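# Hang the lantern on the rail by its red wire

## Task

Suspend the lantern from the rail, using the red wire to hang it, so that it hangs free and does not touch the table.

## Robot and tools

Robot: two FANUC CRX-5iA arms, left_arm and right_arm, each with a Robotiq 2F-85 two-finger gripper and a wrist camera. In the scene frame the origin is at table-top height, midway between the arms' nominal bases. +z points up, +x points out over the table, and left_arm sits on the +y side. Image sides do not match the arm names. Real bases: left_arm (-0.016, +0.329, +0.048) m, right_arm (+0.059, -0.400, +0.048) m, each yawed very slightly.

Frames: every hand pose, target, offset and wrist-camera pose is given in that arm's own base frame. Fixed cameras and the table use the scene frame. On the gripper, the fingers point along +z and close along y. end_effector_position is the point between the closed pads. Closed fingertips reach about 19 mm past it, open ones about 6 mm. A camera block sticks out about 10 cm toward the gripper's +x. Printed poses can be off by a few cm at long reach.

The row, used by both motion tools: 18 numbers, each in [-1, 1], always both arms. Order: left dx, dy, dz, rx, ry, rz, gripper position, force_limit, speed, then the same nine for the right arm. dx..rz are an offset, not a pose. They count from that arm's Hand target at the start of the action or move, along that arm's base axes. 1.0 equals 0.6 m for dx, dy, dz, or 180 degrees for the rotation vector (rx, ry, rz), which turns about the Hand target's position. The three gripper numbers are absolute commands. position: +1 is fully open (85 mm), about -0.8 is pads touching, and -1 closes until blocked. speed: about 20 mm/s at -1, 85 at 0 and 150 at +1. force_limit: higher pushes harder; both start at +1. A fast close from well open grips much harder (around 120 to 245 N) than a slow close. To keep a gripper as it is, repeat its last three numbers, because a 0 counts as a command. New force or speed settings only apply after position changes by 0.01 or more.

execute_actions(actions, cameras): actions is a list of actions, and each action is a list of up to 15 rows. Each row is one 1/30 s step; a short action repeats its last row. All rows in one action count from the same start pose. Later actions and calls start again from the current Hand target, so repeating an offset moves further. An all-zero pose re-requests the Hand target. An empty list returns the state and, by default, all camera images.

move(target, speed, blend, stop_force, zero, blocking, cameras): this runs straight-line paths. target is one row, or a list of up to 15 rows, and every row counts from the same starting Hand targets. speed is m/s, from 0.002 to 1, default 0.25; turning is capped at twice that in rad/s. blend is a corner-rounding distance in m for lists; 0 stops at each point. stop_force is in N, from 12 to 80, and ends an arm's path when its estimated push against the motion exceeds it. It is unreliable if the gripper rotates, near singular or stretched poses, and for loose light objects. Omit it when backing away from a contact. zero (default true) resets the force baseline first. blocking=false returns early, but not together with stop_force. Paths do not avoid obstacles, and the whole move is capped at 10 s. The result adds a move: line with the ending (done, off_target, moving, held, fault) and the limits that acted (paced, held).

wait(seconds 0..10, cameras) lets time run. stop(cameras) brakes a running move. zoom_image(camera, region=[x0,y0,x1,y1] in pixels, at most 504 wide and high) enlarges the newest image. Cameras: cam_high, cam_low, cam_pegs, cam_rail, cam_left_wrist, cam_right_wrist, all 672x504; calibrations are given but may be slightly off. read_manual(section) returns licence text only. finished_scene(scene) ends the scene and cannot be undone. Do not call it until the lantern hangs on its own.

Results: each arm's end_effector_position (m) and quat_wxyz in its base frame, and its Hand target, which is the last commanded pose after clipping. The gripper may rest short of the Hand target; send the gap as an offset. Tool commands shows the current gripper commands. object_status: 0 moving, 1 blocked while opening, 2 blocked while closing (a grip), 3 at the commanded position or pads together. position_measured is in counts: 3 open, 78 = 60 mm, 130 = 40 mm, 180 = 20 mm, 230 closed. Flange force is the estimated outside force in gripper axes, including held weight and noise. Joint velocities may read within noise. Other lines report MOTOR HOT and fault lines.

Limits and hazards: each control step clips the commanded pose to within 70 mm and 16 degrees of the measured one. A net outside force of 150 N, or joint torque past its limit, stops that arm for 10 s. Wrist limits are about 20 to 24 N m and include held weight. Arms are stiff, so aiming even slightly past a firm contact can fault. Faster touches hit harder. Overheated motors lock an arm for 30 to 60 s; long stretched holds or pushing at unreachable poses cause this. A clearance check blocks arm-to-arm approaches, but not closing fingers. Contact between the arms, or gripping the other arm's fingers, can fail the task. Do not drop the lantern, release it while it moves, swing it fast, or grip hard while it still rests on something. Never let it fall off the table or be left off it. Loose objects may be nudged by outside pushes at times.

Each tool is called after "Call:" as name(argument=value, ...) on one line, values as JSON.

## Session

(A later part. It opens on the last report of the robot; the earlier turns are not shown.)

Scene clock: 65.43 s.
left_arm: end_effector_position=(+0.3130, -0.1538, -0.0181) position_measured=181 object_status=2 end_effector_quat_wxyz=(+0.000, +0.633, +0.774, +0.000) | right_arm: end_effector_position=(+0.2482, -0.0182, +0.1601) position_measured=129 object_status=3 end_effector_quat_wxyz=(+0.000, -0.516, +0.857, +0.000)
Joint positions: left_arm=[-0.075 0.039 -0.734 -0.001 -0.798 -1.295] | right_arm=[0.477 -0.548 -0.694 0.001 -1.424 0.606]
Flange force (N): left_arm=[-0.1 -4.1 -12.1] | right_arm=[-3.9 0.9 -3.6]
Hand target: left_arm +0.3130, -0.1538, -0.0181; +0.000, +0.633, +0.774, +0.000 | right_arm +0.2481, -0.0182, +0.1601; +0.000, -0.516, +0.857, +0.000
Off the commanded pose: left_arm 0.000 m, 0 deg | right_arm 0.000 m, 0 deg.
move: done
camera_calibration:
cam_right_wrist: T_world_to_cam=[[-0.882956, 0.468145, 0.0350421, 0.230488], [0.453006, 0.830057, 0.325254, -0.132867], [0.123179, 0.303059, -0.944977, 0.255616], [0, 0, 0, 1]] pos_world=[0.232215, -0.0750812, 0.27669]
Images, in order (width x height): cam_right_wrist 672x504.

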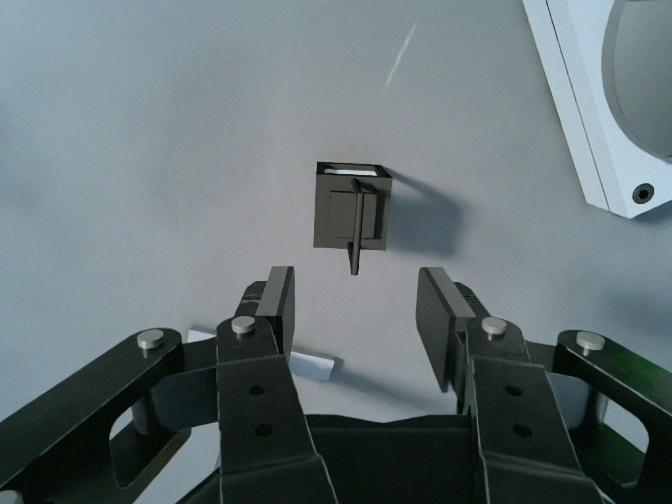

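Call:
move(target=[[0,0,0,0,0,0,-1,-0.3,-1,-0.003,0.008,-0.05,0,0,-0.014,0,1,0],[0,0,0,0,0,0,-1,-0.3,-1,-0.003,0.008,-0.182,0,0,-0.014,0,1,0]], speed=0.07, cameras=["cam_right_wrist"])

Call:
move(target=[0,0,0,0,0,0,-1,-0.3,-1,0,0,0,0,0,0,-1,-0.5,-1], cameras=["cam_right_wrist","cam_rail"])

Scene clock: 67.97 s.
left_arm: end_effector_position=(+0.3130, -0.1538, -0.0181) position_measured=181 object_status=2 end_effector_quat_wxyz=(+0.000, +0.633, +0.774, +0.000) | right_arm: end_effector_position=(+0.2463, -0.0134, +0.0509) position_measured=129 object_status=3 end_effector_quat_wxyz=(+0.000, -0.497, +0.868, +0.000)
Joint positions: left_arm=[-0.075 0.039 -0.734 -0.001 -0.798 -1.295] | right_arm=[0.502 -0.442 -0.906 0.001 -1.106 0.538]
Flange force (N): left_arm=[0.0 -3.8 -12.2] | right_arm=[-4.9 0.9 -1.9]
Hand target: left_arm +0.3130, -0.1538, -0.0181; +0.000, +0.633, +0.774, +0.000 | right_arm +0.2463, -0.0134, +0.0509; +0.000, -0.497, +0.868, +0.000
Off the commanded pose: left_arm 0.000 m, 0 deg | right_arm 0.000 m, 0 deg.
move: done
camera_calibration:
cam_right_wrist: T_world_to_cam=[[-0.861595, 0.506376, 0.0351798, 0.22567], [0.488965, 0.809368, 0.325325, -0.109716], [0.136263, 0.2975, -0.944948, 0.147876], [0, 0, 0, 1]] pos_world=[0.227933, -0.0694667, 0.16749]
Images, in order (width x height): cam_right_wrist 672x504.

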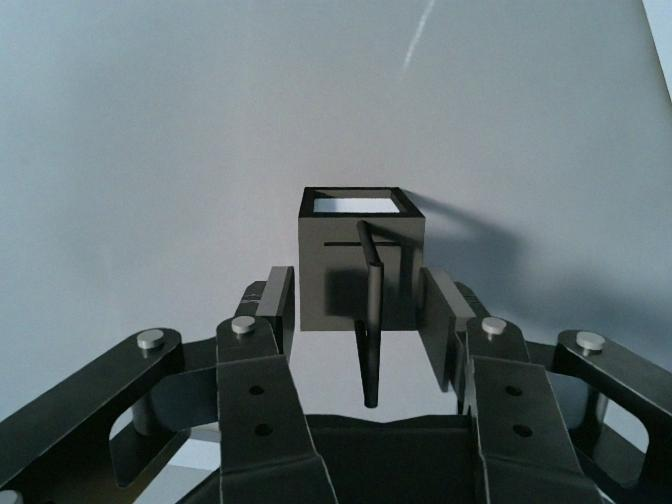

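Scene clock: 70.10 s.
left_arm: end_effector_position=(+0.3130, -0.1538, -0.0181) position_measured=181 object_status=2 end_effector_quat_wxyz=(+0.000, +0.633, +0.774, +0.000) | right_arm: end_effector_position=(+0.2463, -0.0134, +0.0509) position_measured=224 object_status=0 end_effector_quat_wxyz=(+0.000, -0.497, +0.868, +0.000)
Joint positions: left_arm=[-0.075 0.039 -0.734 -0.001 -0.798 -1.295] | right_arm=[0.501 -0.442 -0.906 0.001 -1.106 0.538]
Flange force (N): left_arm=[-0.5 -3.9 -12.2] | right_arm=[-4.3 1.2 -1.7]
Hand target: left_arm +0.3130, -0.1538, -0.0181; +0.000, +0.633, +0.774, +0.000 | right_arm +0.2463, -0.0134, +0.0509; +0.000, -0.497, +0.868, +0.000
Off the commanded pose: left_arm 0.000 m, 0 deg | right_arm 0.000 m, 0 deg.
move: done
camera_calibration:
cam_right_wrist: T_world_to_cam=[[-0.861637, 0.506307, 0.0351517, 0.225679], [0.488892, 0.809412, 0.325326, -0.109697], [0.136263, 0.297498, -0.944948, 0.147876], [0, 0, 0, 1]] pos_world=[0.227933, -0.0694663, 0.16749]
Images, in order (width x height): cam_rail 672x504, cam_right_wrist 672x504.

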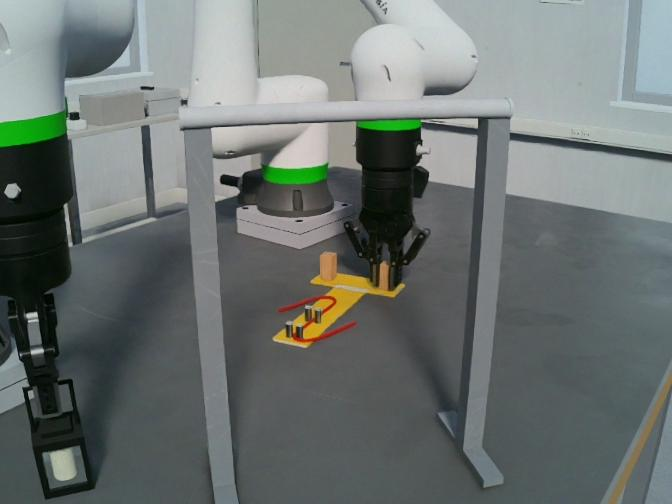

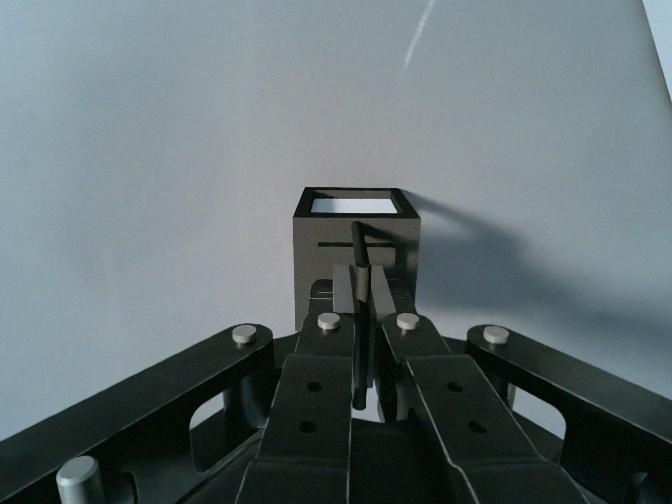

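Call:
move(target=[[0,0,0,0,0,0,-1,-0.3,-1,0,0,0.1,0,0,0,-1,-0.5,-1],[0,0,0,0,0,0,-1,-0.3,-1,0.084,0.343,0.1,0,0,0.165,-1,-0.5,-1],[0,0,0,0,0,0,-1,-0.3,-1,0.084,0.343,0.02,0,0,0.165,-1,-0.5,-1]], speed=[0.08,0.15,0.08])

Call:
move(target=[0,0,0,0,0,0,-1,-0.3,-1,0,0,-0.022,0,0,0,-1,-0.5,-1], speed=0.02, stop_force=12)

Call:
move(target=[0,0,0,0,0,0,0.1,-0.5,-1,0,0,0,0,0,0,0,-0.5,-1])

Call:
move(target=[[0,0,0.25,0,0,0,-0.2,-0.5,-1,0,0,0.15,0,0,0,0,-0.5,-1],[-0.0255,-0.28,0.21,0,0,0,-0.2,-0.5,-1,-0.15,-0.65,0.5,0,0,0,0,-0.5,-1]], speed=[0.08,0.25], blend=0.01, cameras=["cam_pegs","cam_left_wrist","cam_rail"])

Scene clock: 74.43 s.
left_arm: end_effector_position=(+0.3130, -0.1538, -0.0181) position_measured=181 object_status=2 end_effector_quat_wxyz=(+0.000, +0.633, +0.774, +0.000) | right_arm: end_effector_position=(+0.2967, +0.1925, +0.0629) position_measured=224 object_status=2 end_effector_quat_wxyz=(+0.000, +0.703, -0.712, +0.000)
Joint positions: left_arm=[-0.075 0.039 -0.734 -0.001 -0.798 -1.295] | right_arm=[0.952 -0.104 -0.634 0 -1.039 0.606]
Flange force (N): left_arm=[0.1 -3.9 -12.4] | right_arm=[-5.9 -2.4 1.0]
Hand target: left_arm +0.3130, -0.1538, -0.0181; +0.000, +0.633, +0.774, +0.000 | right_arm +0.2967, +0.1924, +0.0629; +0.000, +0.703, -0.712, +0.000
Off the commanded pose: left_arm 0.000 m, 0 deg | right_arm 0.000 m, 0 deg.
move: done

Scene clock: 75.73 s.
left_arm: end_effector_position=(+0.3130, -0.1538, -0.0181) position_measured=181 object_status=2 end_effector_quat_wxyz=(+0.000, +0.633, +0.774, +0.000) | right_arm: end_effector_position=(+0.2968, +0.1924, +0.0501) position_measured=224 object_status=2 end_effector_quat_wxyz=(-0.001, +0.703, -0.711, +0.000)
Joint positions: left_arm=[-0.075 0.039 -0.734 -0.001 -0.798 -1.295] | right_arm=[0.952 -0.083 -0.651 0.001 -1.002 0.606]
Flange force (N): left_arm=[0.3 -4.4 -12.5] | right_arm=[-3.7 1.8 -18.6]
Hand target: left_arm +0.3130, -0.1538, -0.0181; +0.000, +0.633, +0.774, +0.000 | right_arm +0.2968, +0.1924, +0.0500; -0.001, +0.703, -0.711, +0.000
Off the commanded pose: left_arm 0.000 m, 0 deg | right_arm 0.000 m, 0 deg.
move: contact (right_arm)

Scene clock: 77.83 s.
left_arm: end_effector_position=(+0.3130, -0.1538, -0.0181) position_measured=117 object_status=3 end_effector_quat_wxyz=(+0.000, +0.633, +0.774, +0.000) | right_arm: end_effector_position=(+0.2968, +0.1924, +0.0500) position_measured=128 object_status=0 end_effector_quat_wxyz=(-0.001, +0.703, -0.711, +0.000)
Joint positions: left_arm=[-0.075 0.039 -0.734 -0.001 -0.798 -1.295] | right_arm=[0.952 -0.083 -0.651 0.001 -1.002 0.606]
Flange force (N): left_arm=[0.6 -2.7 -1.9] | right_arm=[-5.4 -3.0 0.1]
Hand target: left_arm +0.3130, -0.1538, -0.0181; +0.000, +0.633, +0.774, +0.000 | right_arm +0.2968, +0.1924, +0.0500; -0.001, +0.703, -0.711, +0.000
Off the commanded pose: left_arm 0.000 m, 0 deg | right_arm 0.000 m, 0 deg.
move: done

Scene clock: 82.10 s.
left_arm: end_effector_position=(+0.2977, -0.3218, +0.1079) position_measured=154 object_status=3 end_effector_quat_wxyz=(+0.000, +0.633, +0.774, +0.000) | right_arm: end_effector_position=(+0.2068, -0.1976, +0.3500) position_measured=128 object_status=3 end_effector_quat_wxyz=(-0.001, +0.703, -0.711, +0.000)
Joint positions: left_arm=[-0.524 0.063 -0.354 0 -1.155 -0.847] | right_arm=[-0.292 -0.41 -0.172 -0.001 -1.808 1.85]
Flange force (N): left_arm=[2.8 -2.9 -0.4] | right_arm=[-5.2 -4.7 -4.1]
Hand target: left_arm +0.2977, -0.3218, +0.1079; +0.000, +0.633, +0.774, +0.000 | right_arm +0.2068, -0.1976, +0.3500; -0.001, +0.703, -0.711, +0.000
Off the commanded pose: left_arm 0.000 m, 0 deg | right_arm 0.000 m, 0 deg.
move: done
camera_calibration:
cam_left_wrist: T_world_to_cam=[[0.980282, 0.197188, 0.0127988, -0.229266], [0.182157, -0.926863, 0.328243, -0.369775], [0.0765883, -0.319439, -0.944507, 0.107106], [0, 0, 0, 1]] pos_world=[0.2839, -0.263309, 0.225473]
Images, in order (width x height): cam_pegs 672x504, cam_rail 672x504, cam_left_wrist 672x504.

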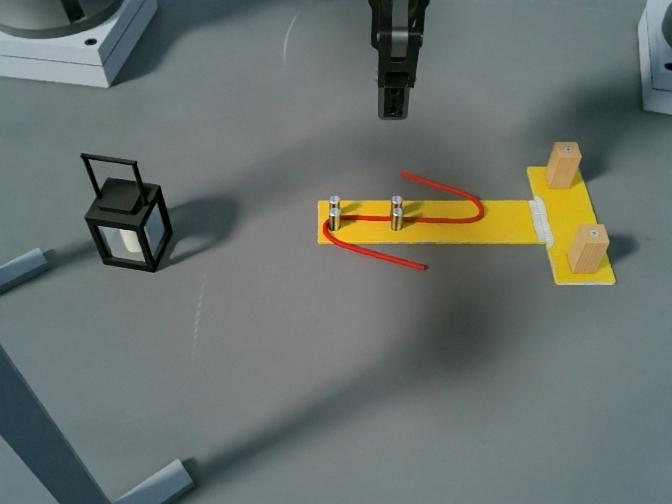

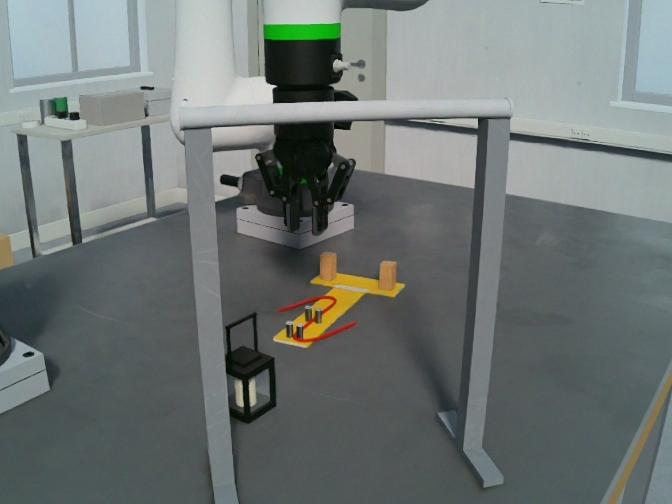

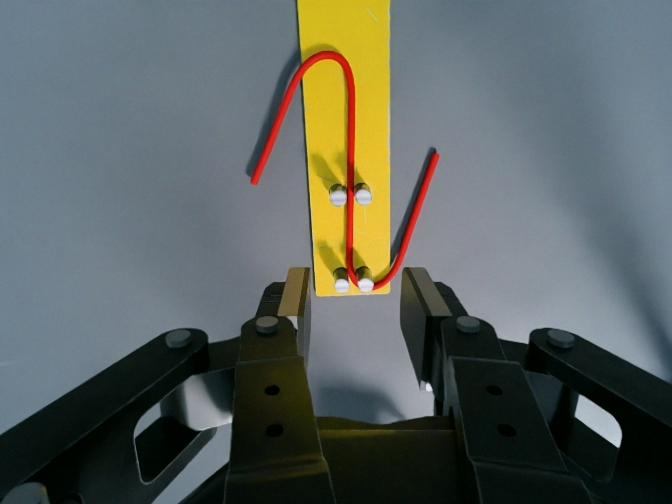

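Call:
move(target=[[-0.012,0.085,0,0,0,0,-0.2,-0.5,-1,0,0,0,0,0,0,0,-0.5,-1],[-0.012,0.085,-0.217,0,0,0,-0.2,-0.5,-1,0,0,0,0,0,0,0,-0.5,-1]], speed=0.08, stop_force=14, cameras=["cam_left_wrist"])

Call:
move(target=[0,0,0,0,0,0,-1,0.3,-1,0,0,0,0,0,0,0,-0.5,-1])

Call:
move(target=[0,0,0.2,0,0,0,-1,0.3,-1,0,0,0,0,0,0,0,-0.5,-1], speed=0.06, cameras=["cam_left_wrist","cam_pegs"])

Scene clock: 85.90 s.
left_arm: end_effector_position=(+0.2905, -0.2708, -0.0223) position_measured=154 object_status=3 end_effector_quat_wxyz=(+0.000, +0.633, +0.774, +0.000) | right_arm: end_effector_position=(+0.2068, -0.1976, +0.3500) position_measured=128 object_status=3 end_effector_quat_wxyz=(-0.001, +0.703, -0.711, +0.000)
Joint positions: left_arm=[-0.417 0.164 -0.606 -0.001 -0.802 -0.953] | right_arm=[-0.292 -0.41 -0.171 -0.001 -1.808 1.85]
Flange force (N): left_arm=[1.5 -2.5 -2.1] | right_arm=[-1.6 -4.1 -4.7]
Hand target: left_arm +0.2905, -0.2708, -0.0223; +0.000, +0.633, +0.774, +0.000 | right_arm +0.2068, -0.1976, +0.3500; -0.001, +0.703, -0.711, +0.000
Off the commanded pose: left_arm 0.000 m, 0 deg | right_arm 0.000 m, 0 deg.
move: done
camera_calibration:
cam_left_wrist: T_world_to_cam=[[0.980282, 0.197188, 0.0127988, -0.230598], [0.182157, -0.926863, 0.328243, -0.278457], [0.0765883, -0.319439, -0.944507, 0.000974468], [0, 0, 0, 1]] pos_world=[0.2767, -0.212309, 0.0952731]
Images, in order (width x height): cam_left_wrist 672x504.

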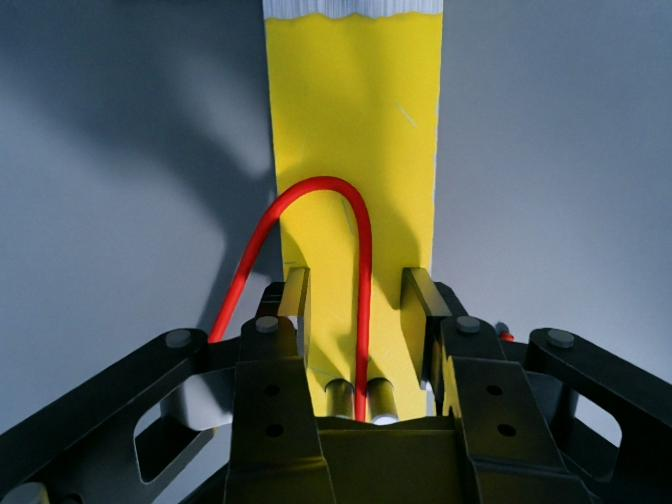

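Scene clock: 87.77 s.
left_arm: end_effector_position=(+0.2905, -0.2708, -0.0223) position_measured=226 object_status=0 end_effector_quat_wxyz=(+0.000, +0.633, +0.774, +0.000) | right_arm: end_effector_position=(+0.2068, -0.1976, +0.3500) position_measured=128 object_status=3 end_effector_quat_wxyz=(-0.001, +0.703, -0.711, +0.000)
Joint positions: left_arm=[-0.417 0.164 -0.606 -0.001 -0.801 -0.953] | right_arm=[-0.292 -0.41 -0.171 -0.001 -1.808 1.85]
Flange force (N): left_arm=[1.2 -1.9 -2.3] | right_arm=[-1.7 -4.1 -4.7]
Hand target: left_arm +0.2905, -0.2708, -0.0223; +0.000, +0.633, +0.774, +0.000 | right_arm +0.2068, -0.1976, +0.3500; -0.001, +0.703, -0.711, +0.000
Off the commanded pose: left_arm 0.000 m, 0 deg | right_arm 0.000 m, 0 deg.
move: done

Scene clock: 90.10 s.
left_arm: end_effector_position=(+0.2905, -0.2708, +0.0977) position_measured=226 object_status=2 end_effector_quat_wxyz=(+0.000, +0.633, +0.774, +0.000) | right_arm: end_effector_position=(+0.2068, -0.1976, +0.3500) position_measured=128 object_status=3 end_effector_quat_wxyz=(-0.001, +0.703, -0.711, +0.000)
Joint positions: left_arm=[-0.417 -0.031 -0.475 0 -1.128 -0.953] | right_arm=[-0.292 -0.41 -0.171 -0.001 -1.808 1.85]
Flange force (N): left_arm=[2.0 -2.8 -0.5] | right_arm=[-2.2 -3.8 -4.0]
Hand target: left_arm +0.2905, -0.2708, +0.0977; +0.000, +0.633, +0.774, +0.000 | right_arm +0.2068, -0.1976, +0.3500; -0.001, +0.703, -0.711, +0.000
Off the commanded pose: left_arm 0.000 m, 0 deg | right_arm 0.000 m, 0 deg.
move: done
camera_calibration:
cam_left_wrist: T_world_to_cam=[[0.980282, 0.197189, 0.0127985, -0.232114], [0.182158, -0.926863, 0.328243, -0.317939], [0.0765883, -0.319439, -0.944507, 0.114283], [0, 0, 0, 1]] pos_world=[0.2767, -0.212409, 0.215273]
Images, in order (width x height): cam_pegs 672x504, cam_left_wrist 672x504.

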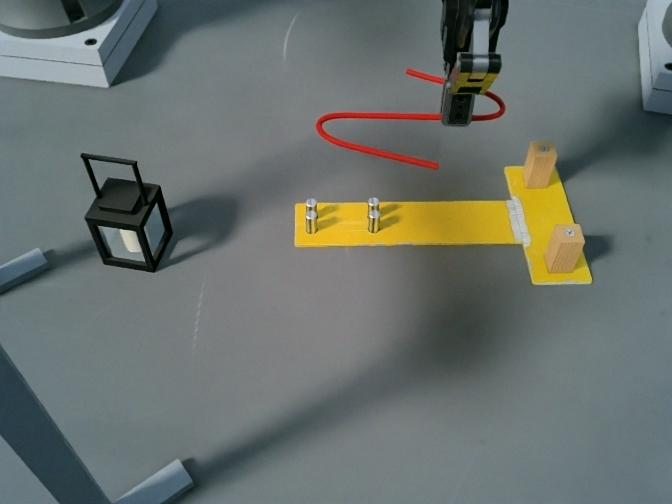

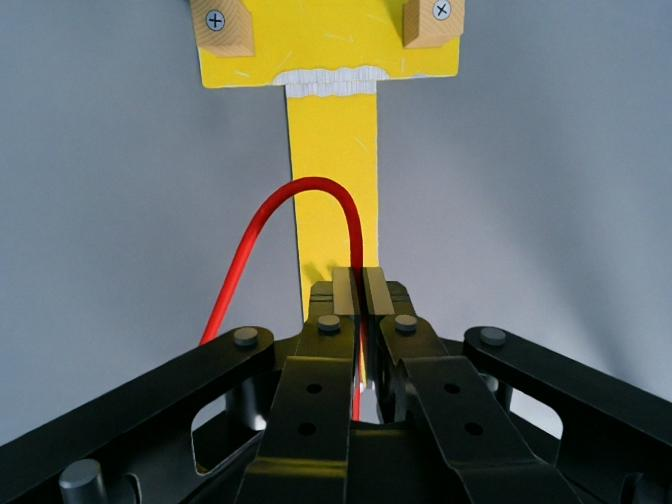

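Call:
move(target=[[0.16,-0.09,0.15,-0.15,-0.09,-0.14,-1,0.3,-1,0,0,0,0,0,0,0,-0.5,-1],[0.266,-0.374,0.13,-0.3245,-0.1923,-0.3018,-1,0.3,-1,0,0,0,0,0,0,0,-0.5,-1],[0.3075,-0.407,0.13,-0.3245,-0.1923,-0.3018,-1,0.3,-1,0,0,0,0,0,0,0,-0.5,-1],[0.3075,-0.419,-0.03,-0.3245,-0.1923,-0.3018,-1,0.3,-1,0,0,0,0,0,0,0,-0.5,-1]], speed=[0.15,0.15,0.1,0.08], blend=[0.04,0.01,0.005,0], cameras=["cam_pegs","cam_rail","cam_left_wrist"])

Call:
zoom_image(camera="cam_rail", region=[190, 240, 390, 440])

Scene clock: 97.87 s.
left_arm: end_effector_position=(+0.4750, -0.5222, +0.0797) position_measured=226 object_status=2 end_effector_quat_wxyz=(+0.504, +0.792, +0.290, -0.184) | right_arm: end_effector_position=(+0.2068, -0.1976, +0.3500) position_measured=128 object_status=3 end_effector_quat_wxyz=(-0.001, +0.703, -0.711, +0.000)
Joint positions: left_arm=[-0.529 0.559 -0.522 1.827 -0.941 -3.486] | right_arm=[-0.292 -0.41 -0.171 -0.001 -1.808 1.85]
Flange force (N): left_arm=[-2.3 -0.3 -1.2] | right_arm=[-2.0 -4.2 -4.5]
Hand target: left_arm +0.4750, -0.5222, +0.0797; +0.504, +0.792, +0.290, -0.184 | right_arm +0.2068, -0.1976, +0.3500; -0.001, +0.703, -0.711, +0.000
Off the commanded pose: left_arm 0.000 m, 0 deg | right_arm 0.000 m, 0 deg.
move: done
camera_calibration:
cam_left_wrist: T_world_to_cam=[[0.643893, -0.311671, 0.698758, -0.523764], [-0.72543, 0.0416262, 0.687036, 0.329619], [-0.243216, -0.949278, -0.199293, -0.233619], [0, 0, 0, 1]] pos_world=[0.519543, -0.398732, 0.0929658]
Images, in order (width x height): cam_pegs 672x504, cam_rail 672x504, cam_left_wrist 672x504.

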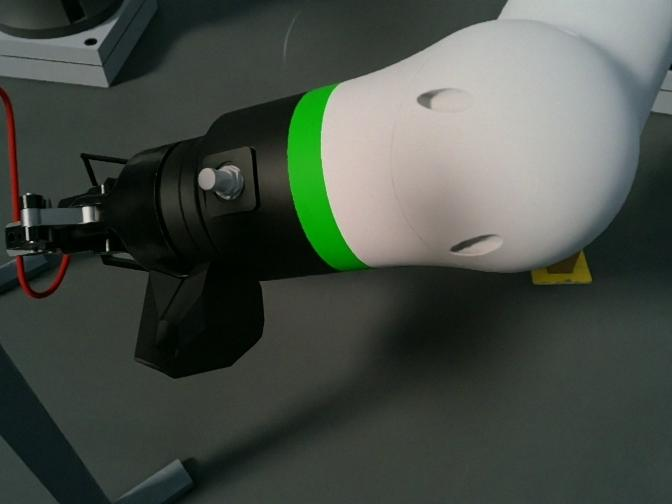

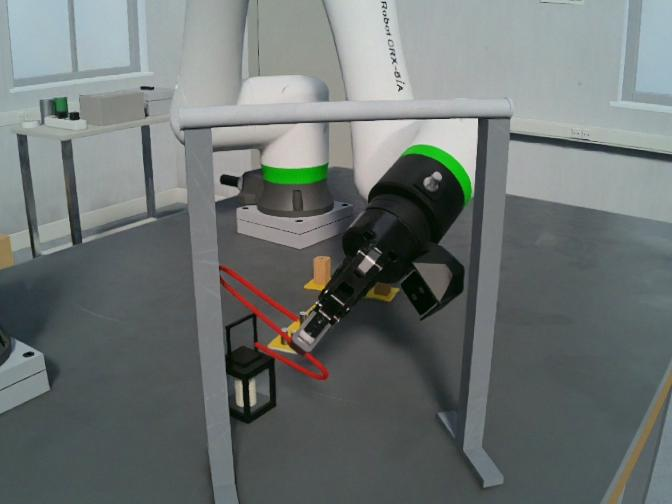

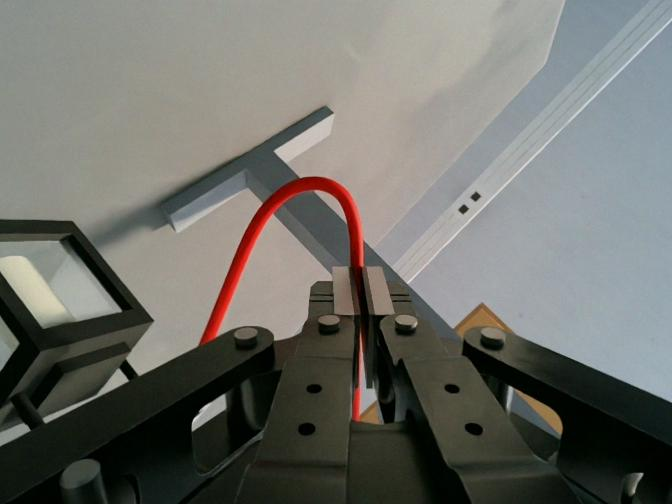

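Scaled by 2.520 from the camera's 672x504 image, which has a finer 960x720 frame.

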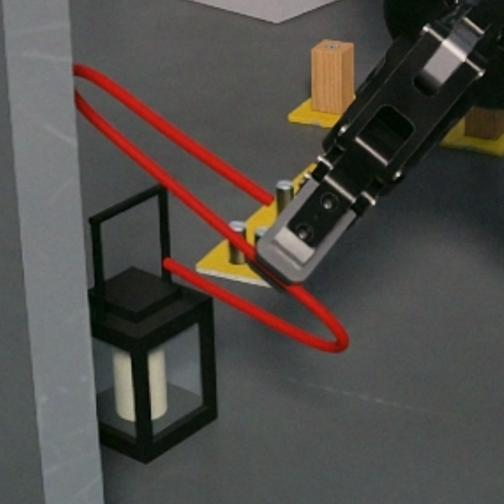

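Call:
move(target=[-0.045,0,0,0,0,0,-1,0.3,-1,0,0,0,0,0,0,0,-0.5,-1], speed=0.04, cameras=["cam_rail","cam_left_wrist"])

Call:
zoom_image(camera="cam_rail", region=[190, 260, 370, 440])

Scene clock: 99.23 s.
left_arm: end_effector_position=(+0.4480, -0.5222, +0.0797) position_measured=226 object_status=2 end_effector_quat_wxyz=(+0.504, +0.792, +0.290, -0.184) | right_arm: end_effector_position=(+0.2068, -0.1976, +0.3500) position_measured=128 object_status=3 end_effector_quat_wxyz=(-0.001, +0.703, -0.711, +0.000)
Joint positions: left_arm=[-0.57 0.518 -0.588 1.885 -0.93 -3.522] | right_arm=[-0.292 -0.41 -0.171 -0.001 -1.808 1.85]
Flange force (N): left_arm=[-2.6 0.5 -1.5] | right_arm=[-2.0 -4.1 -4.6]
Hand target: left_arm +0.4480, -0.5222, +0.0797; +0.504, +0.792, +0.290, -0.184 | right_arm +0.2068, -0.1976, +0.3500; -0.001, +0.703, -0.711, +0.000
Off the commanded pose: left_arm 0.000 m, 0 deg | right_arm 0.000 m, 0 deg.
move: done
camera_calibration:
cam_left_wrist: T_world_to_cam=[[0.643846, -0.311669, 0.698803, -0.506423], [-0.725471, 0.0416464, 0.686991, 0.310137], [-0.243216, -0.949278, -0.199293, -0.240161], [0, 0, 0, 1]] pos_world=[0.492643, -0.398732, 0.092966]
Images, in order (width x height): cam_rail 672x504, cam_left_wrist 672x504.

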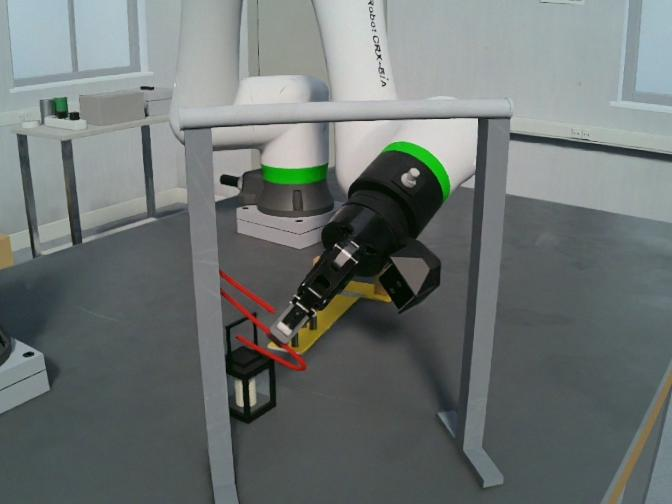

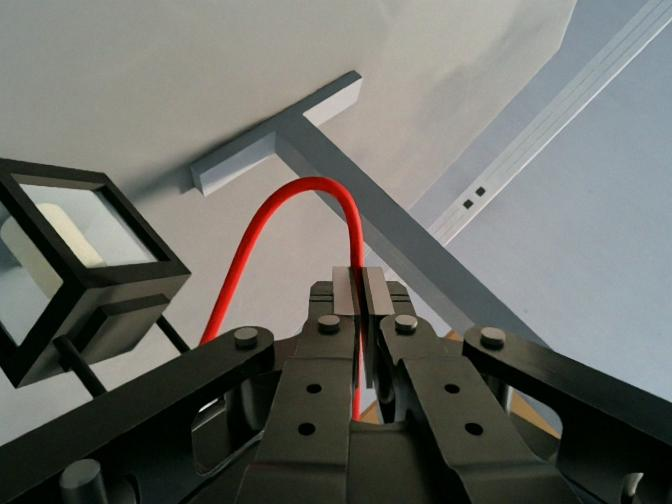

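Scaled by 2.800 from the camera's 672x504 image, which has a finer 960x720 frame.

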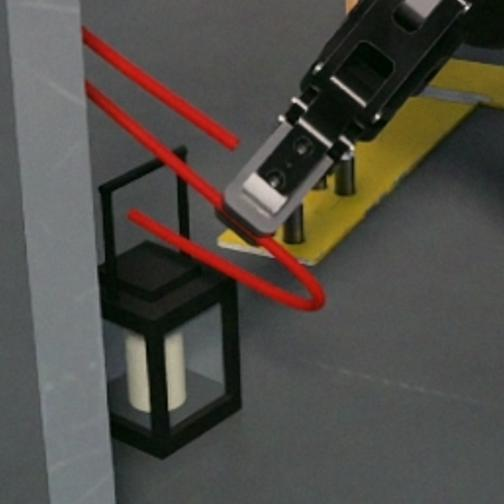

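Call:
move(target=[-0.06,0,-0.004,0,0,0,-1,0.3,-1,0,0,0,0,0,0,0,-0.5,-1], speed=0.04, cameras=["cam_rail","cam_left_wrist"])

Call:
zoom_image(camera="cam_rail", region=[190, 260, 370, 440])

Scene clock: 100.70 s.
left_arm: end_effector_position=(+0.4120, -0.5222, +0.0773) position_measured=226 object_status=2 end_effector_quat_wxyz=(+0.504, +0.792, +0.290, -0.184) | right_arm: end_effector_position=(+0.2068, -0.1976, +0.3500) position_measured=128 object_status=3 end_effector_quat_wxyz=(-0.001, +0.703, -0.711, +0.000)
Joint positions: left_arm=[-0.634 0.47 -0.671 1.974 -0.917 -3.575] | right_arm=[-0.292 -0.41 -0.171 -0.001 -1.808 1.85]
Flange force (N): left_arm=[-2.8 0.4 -1.3] | right_arm=[-1.0 -3.6 -4.3]
Hand target: left_arm +0.4120, -0.5222, +0.0773; +0.504, +0.792, +0.290, -0.184 | right_arm +0.2068, -0.1976, +0.3500; -0.001, +0.703, -0.711, +0.000
Off the commanded pose: left_arm 0.000 m, 0 deg | right_arm 0.000 m, 0 deg.
move: done
camera_calibration:
cam_left_wrist: T_world_to_cam=[[0.643846, -0.311669, 0.698803, -0.481568], [-0.725471, 0.0416464, 0.686991, 0.285669], [-0.243216, -0.949278, -0.199293, -0.249396], [0, 0, 0, 1]] pos_world=[0.456643, -0.398732, 0.090566]
Images, in order (width x height): cam_rail 672x504, cam_left_wrist 672x504.

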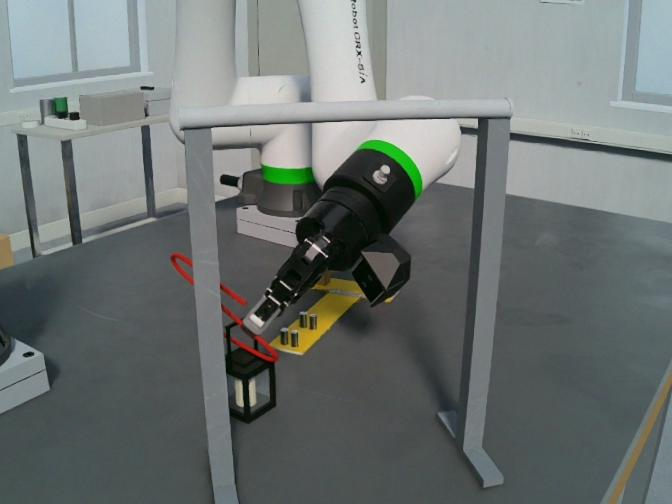

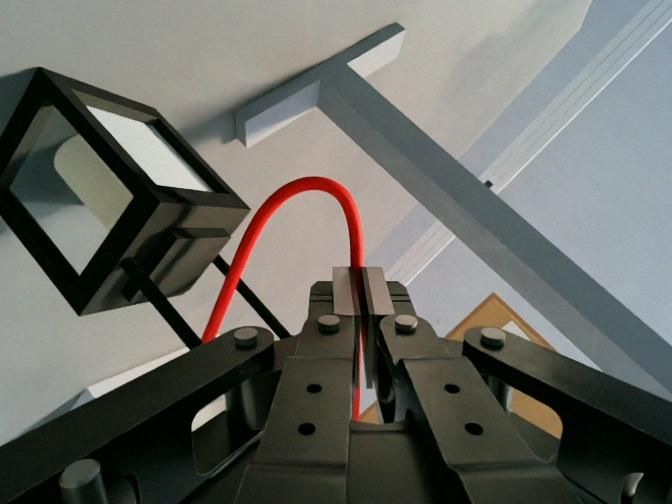

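Scaled by 2.800 from the camera's 672x504 image, which has a finer 960x720 frame.

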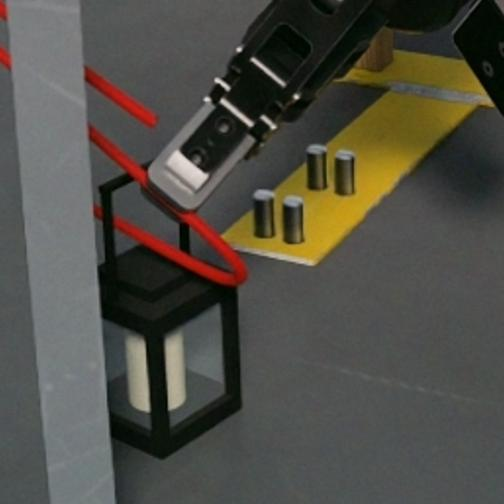

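Call:
move(target=[[0.005,0,0.005,0,0.126,0.0587,-1,0.3,-1,0,0,0,0,0,0,0,-0.5,-1],[0,0,0.01,0,0.2517,0.1175,-1,0.3,-1,0,0,0,0,0,0,0,-0.5,-1],[0,0,0.1,0,0.2517,0.1175,-1,0.3,-1,0,0,0,0,0,0,0,-0.5,-1]], speed=[0.12,0.12,0.04], cameras=["cam_rail","cam_left_wrist"])

Call:
zoom_image(camera="cam_rail", region=[160, 200, 340, 440])

Scene clock: 106.73 s.
left_arm: end_effector_position=(+0.4120, -0.5222, +0.1373) position_measured=226 object_status=2 end_effector_quat_wxyz=(+0.379, +0.596, +0.597, -0.380) | right_arm: end_effector_position=(+0.2068, -0.1976, +0.3500) position_measured=128 object_status=3 end_effector_quat_wxyz=(-0.001, +0.703, -0.711, +0.000)
Joint positions: left_arm=[-0.601 0.355 -0.662 1.848 -0.89 -2.546] | right_arm=[-0.292 -0.41 -0.171 -0.001 -1.808 1.85]
Flange force (N): left_arm=[0.7 -2.6 -0.7] | right_arm=[-2.0 -4.2 -4.0]
Hand target: left_arm +0.4120, -0.5222, +0.1373; +0.379, +0.596, +0.597, -0.380 | right_arm +0.2068, -0.1976, +0.3500; -0.001, +0.703, -0.711, +0.000
Off the commanded pose: left_arm 0.000 m, 0 deg | right_arm 0.000 m, 0 deg.
move: done
camera_calibration:
cam_left_wrist: T_world_to_cam=[[0.999912, 0.0125602, 0.0042862, -0.405498], [-0.00298146, -0.102114, 0.994768, -0.170614], [0.0129322, -0.994693, -0.102068, -0.380067], [0, 0, 0, 1]] pos_world=[0.409869, -0.390379, 0.132667]
Images, in order (width x height): cam_rail 672x504, cam_left_wrist 672x504.

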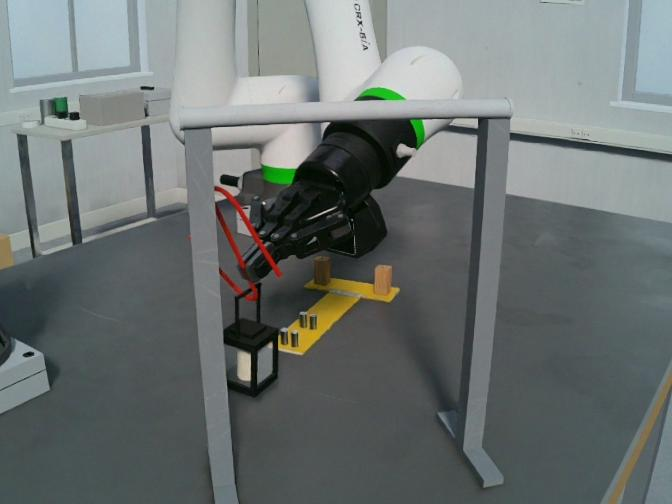

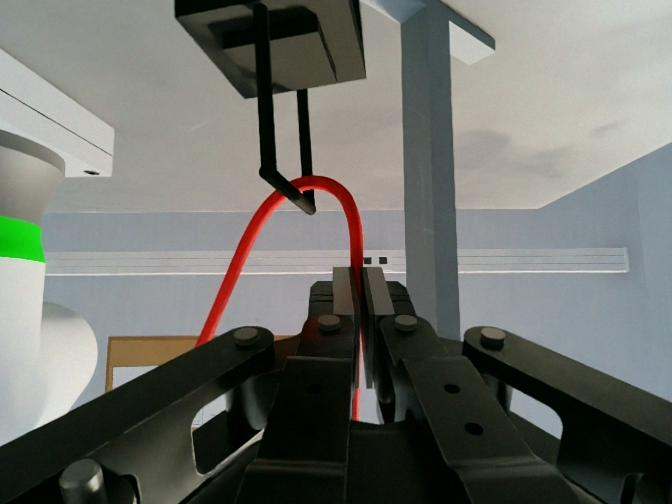

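Scaled by 2.100 from the camera's 672x504 image, which has a finer 960x720 frame.

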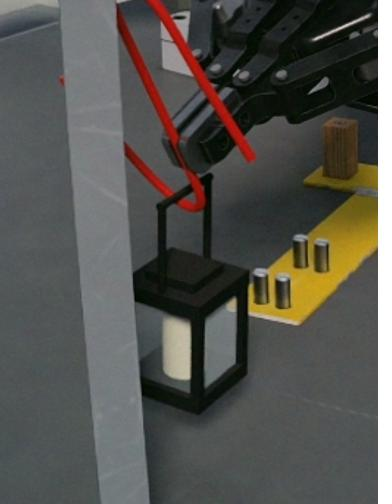

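Call:
move(target=[[-0.05,0.004,0.05,0.0556,0,0,-1,0.3,-1,0,0,0,0,0,0,0,-0.5,-1],[-0.05,0.004,0.335,0.0556,0,0,-1,0.3,-1,0,0,0,0,0,0,0,-0.5,-1]], speed=0.08, blend=0.02, cameras=["cam_high","cam_rail","cam_left_wrist"])

Scene clock: 111.37 s.
left_arm: end_effector_position=(+0.3820, -0.5198, +0.3384) position_measured=226 object_status=2 end_effector_quat_wxyz=(+0.326, +0.626, +0.628, -0.327) | right_arm: end_effector_position=(+0.2068, -0.1976, +0.3500) position_measured=128 object_status=3 end_effector_quat_wxyz=(-0.001, +0.703, -0.711, +0.000)
Joint positions: left_arm=[-0.48 0.053 -0.384 1.11 -0.945 -1.699] | right_arm=[-0.292 -0.41 -0.171 -0.001 -1.808 1.85]
Flange force (N): left_arm=[2.9 -3.7 -0.5] | right_arm=[-0.8 -4.3 -4.4]
Hand target: left_arm +0.3820, -0.5198, +0.3383; +0.326, +0.626, +0.628, -0.327 | right_arm +0.2068, -0.1976, +0.3500; -0.001, +0.703, -0.711, +0.000
Off the commanded pose: left_arm 0.000 m, 0 deg | right_arm 0.000 m, 0 deg.
move: done
camera_calibration:
cam_left_wrist: T_world_to_cam=[[0.999912, 0.011625, 0.00640351, -0.377595], [-0.00298238, -0.273333, 0.961915, -0.448328], [0.0129326, -0.961849, -0.273275, -0.281728], [0, 0, 0, 1]] pos_world=[0.379869, -0.389133, 0.356682]
Images, in order (width x height): cam_high 672x504, cam_rail 672x504, cam_left_wrist 672x504.

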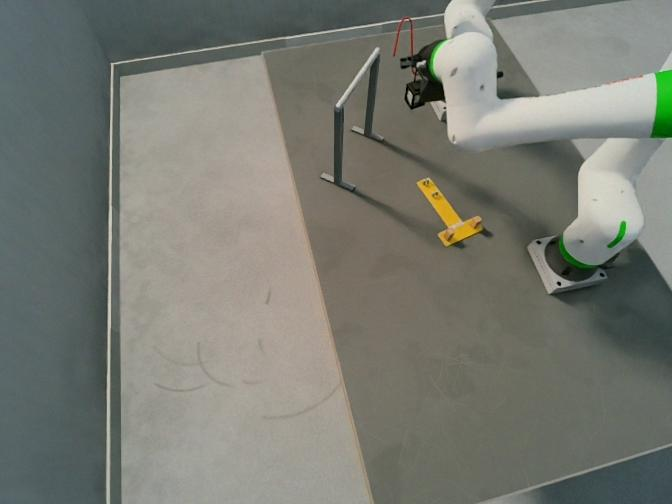

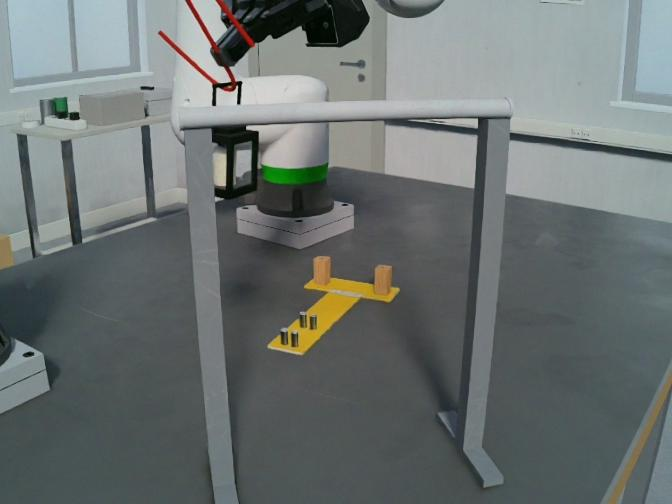

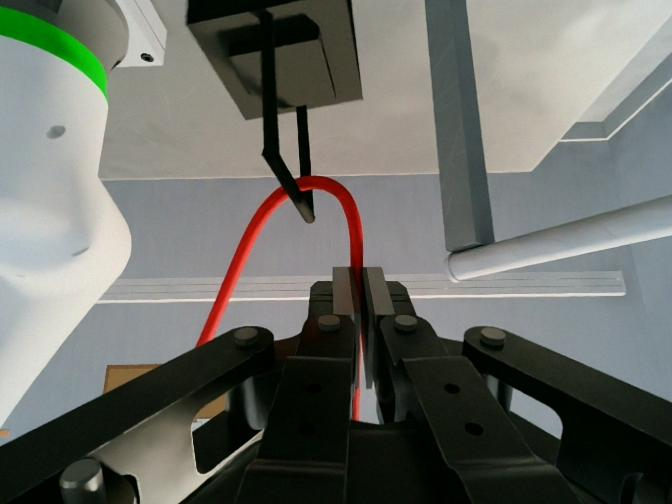

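Call:
move(target=[0.185,-0.05,0.01,0,0,0,-1,0.3,-1,0,0,0,0,0,0,0,-0.5,-1], speed=0.08, cameras=["cam_high","cam_rail","cam_left_wrist"])

Call:
zoom_image(camera="cam_high", region=[300, 20, 420, 140])

Call:
zoom_image(camera="cam_rail", region=[170, 0, 470, 250])

Scene clock: 113.90 s.
left_arm: end_effector_position=(+0.4930, -0.5498, +0.3443) position_measured=226 object_status=2 end_effector_quat_wxyz=(+0.326, +0.626, +0.628, -0.327) | right_arm: end_effector_position=(+0.2068, -0.1976, +0.3500) position_measured=128 object_status=3 end_effector_quat_wxyz=(-0.001, +0.703, -0.711, +0.000)
Joint positions: left_arm=[-0.428 0.319 -0.053 1.066 -1.017 -1.657] | right_arm=[-0.292 -0.41 -0.171 -0.001 -1.808 1.85]
Flange force (N): left_arm=[3.6 -4.2 -0.4] | right_arm=[-1.6 -3.9 -4.5]
Hand target: left_arm +0.4930, -0.5498, +0.3443; +0.326, +0.626, +0.628, -0.327 | right_arm +0.2068, -0.1976, +0.3500; -0.001, +0.703, -0.711, +0.000
Off the commanded pose: left_arm 0.000 m, 0 deg | right_arm 0.000 m, 0 deg.
move: done
camera_calibration:
cam_left_wrist: T_world_to_cam=[[0.999912, 0.0116244, 0.00640338, -0.488276], [-0.00298118, -0.273426, 0.961888, -0.461999], [0.0129323, -0.961823, -0.273367, -0.310335], [0, 0, 0, 1]] pos_world=[0.490869, -0.419133, 0.362683]
Images, in order (width x height): cam_high 672x504, cam_rail 672x504, cam_left_wrist 672x504.

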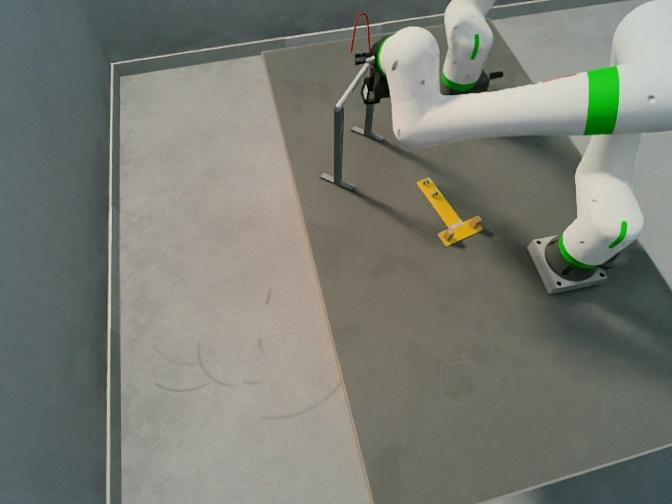

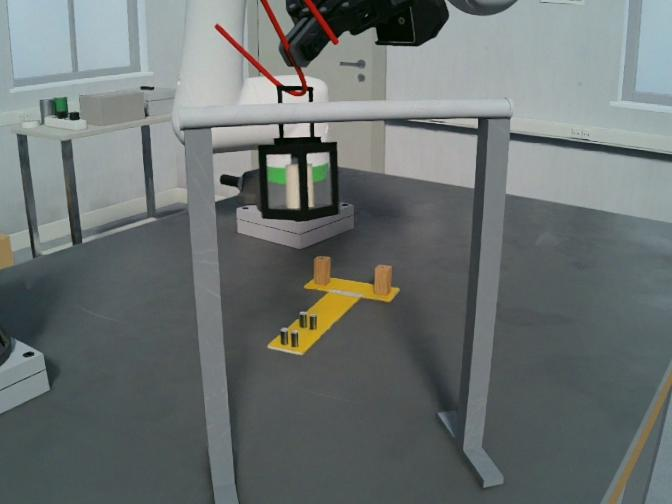

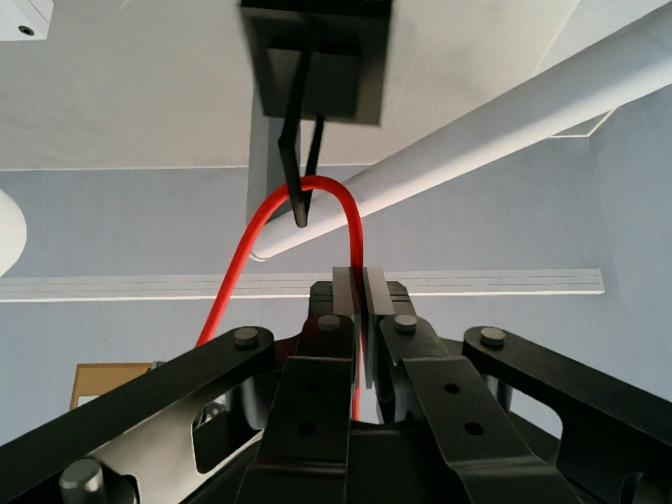

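Scaled by 4.200 from the camera's 672x504 image, which has a finer 960x720 frame.

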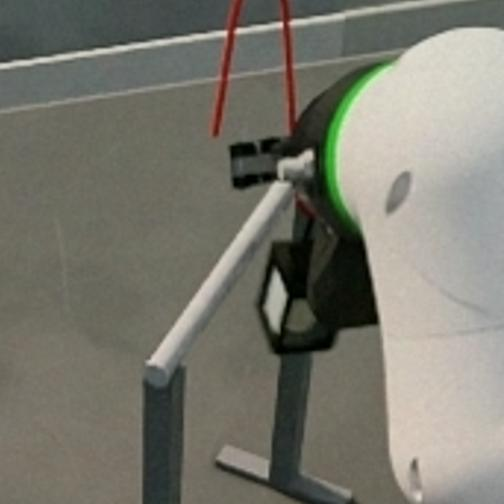

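Scaled by 1.680 from the camera's 672x504 image, which has a finer 960x720 frame.

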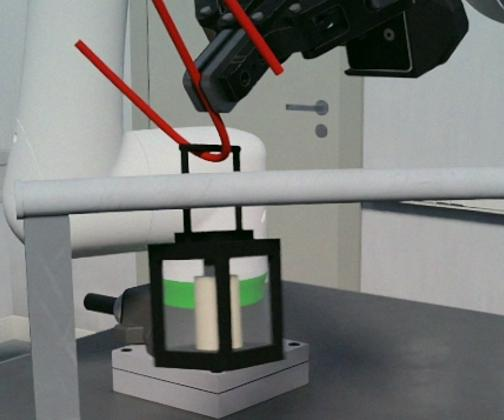

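Call:
move(target=[0,0,-0.055,0,0,0,-1,0.3,-1,0,0,0,0,0,0,0,-0.5,-1], speed=0.015, stop_force=12, cameras=["cam_high","cam_rail","cam_left_wrist"])

Call:
zoom_image(camera="cam_high", region=[300, 20, 420, 140])

Call:
zoom_image(camera="cam_rail", region=[170, 0, 470, 250])

Scene clock: 117.60 s.
left_arm: end_effector_position=(+0.4930, -0.5498, +0.3113) position_measured=226 object_status=2 end_effector_quat_wxyz=(+0.326, +0.626, +0.628, -0.327) | right_arm: end_effector_position=(+0.2068, -0.1976, +0.3500) position_measured=128 object_status=3 end_effector_quat_wxyz=(-0.001, +0.703, -0.711, +0.000)
Joint positions: left_arm=[-0.437 0.331 -0.119 1.111 -0.974 -1.734] | right_arm=[-0.292 -0.41 -0.171 -0.001 -1.808 1.85]
Flange force (N): left_arm=[3.0 -4.6 -0.6] | right_arm=[-1.6 -4.5 -4.4]
Hand target: left_arm +0.4930, -0.5498, +0.3113; +0.326, +0.626, +0.628, -0.327 | right_arm +0.2068, -0.1976, +0.3500; -0.001, +0.703, -0.711, +0.000
Off the commanded pose: left_arm 0.000 m, 0 deg | right_arm 0.000 m, 0 deg.
move: done
camera_calibration:
cam_left_wrist: T_world_to_cam=[[0.999912, 0.0116244, 0.00640338, -0.488064], [-0.00298118, -0.273426, 0.961888, -0.43016], [0.0129323, -0.961823, -0.273367, -0.319383], [0, 0, 0, 1]] pos_world=[0.490869, -0.419133, 0.329583]
Images, in order (width x height): cam_high 672x504, cam_rail 672x504, cam_left_wrist 672x504.

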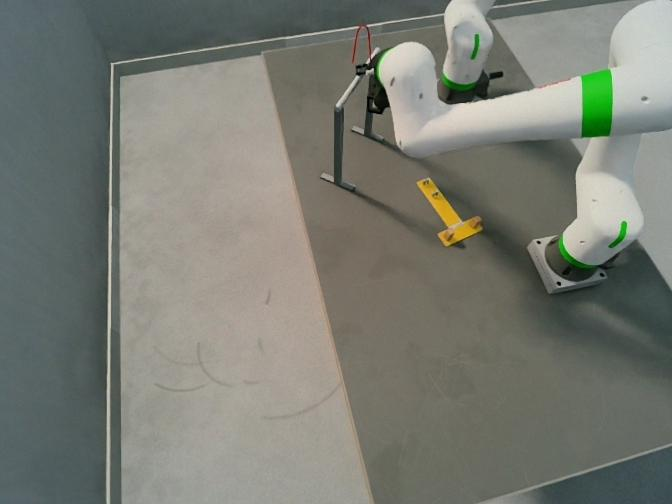

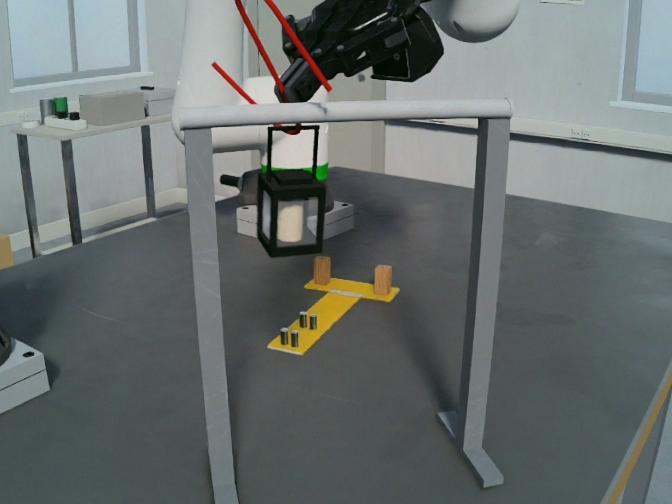

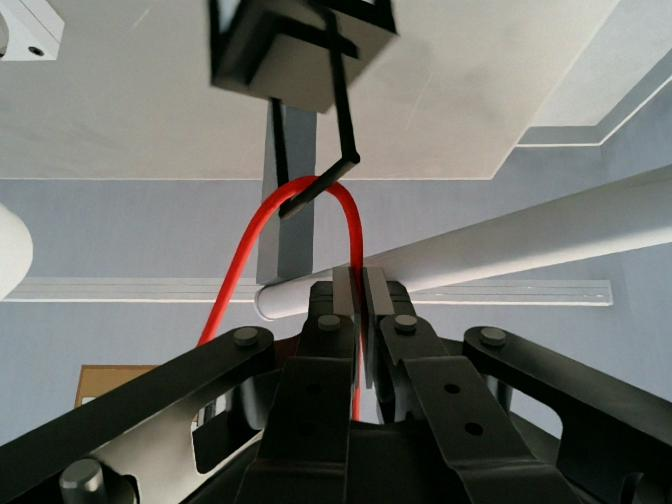

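Scaled by 4.200 from the camera's 672x504 image, which has a finer 960x720 frame.

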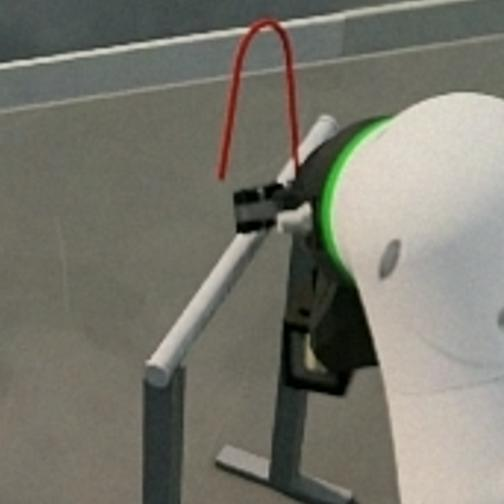

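Scaled by 1.680 from the camera's 672x504 image, which has a finer 960x720 frame.

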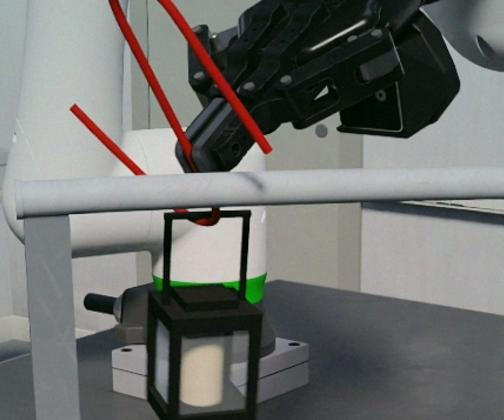

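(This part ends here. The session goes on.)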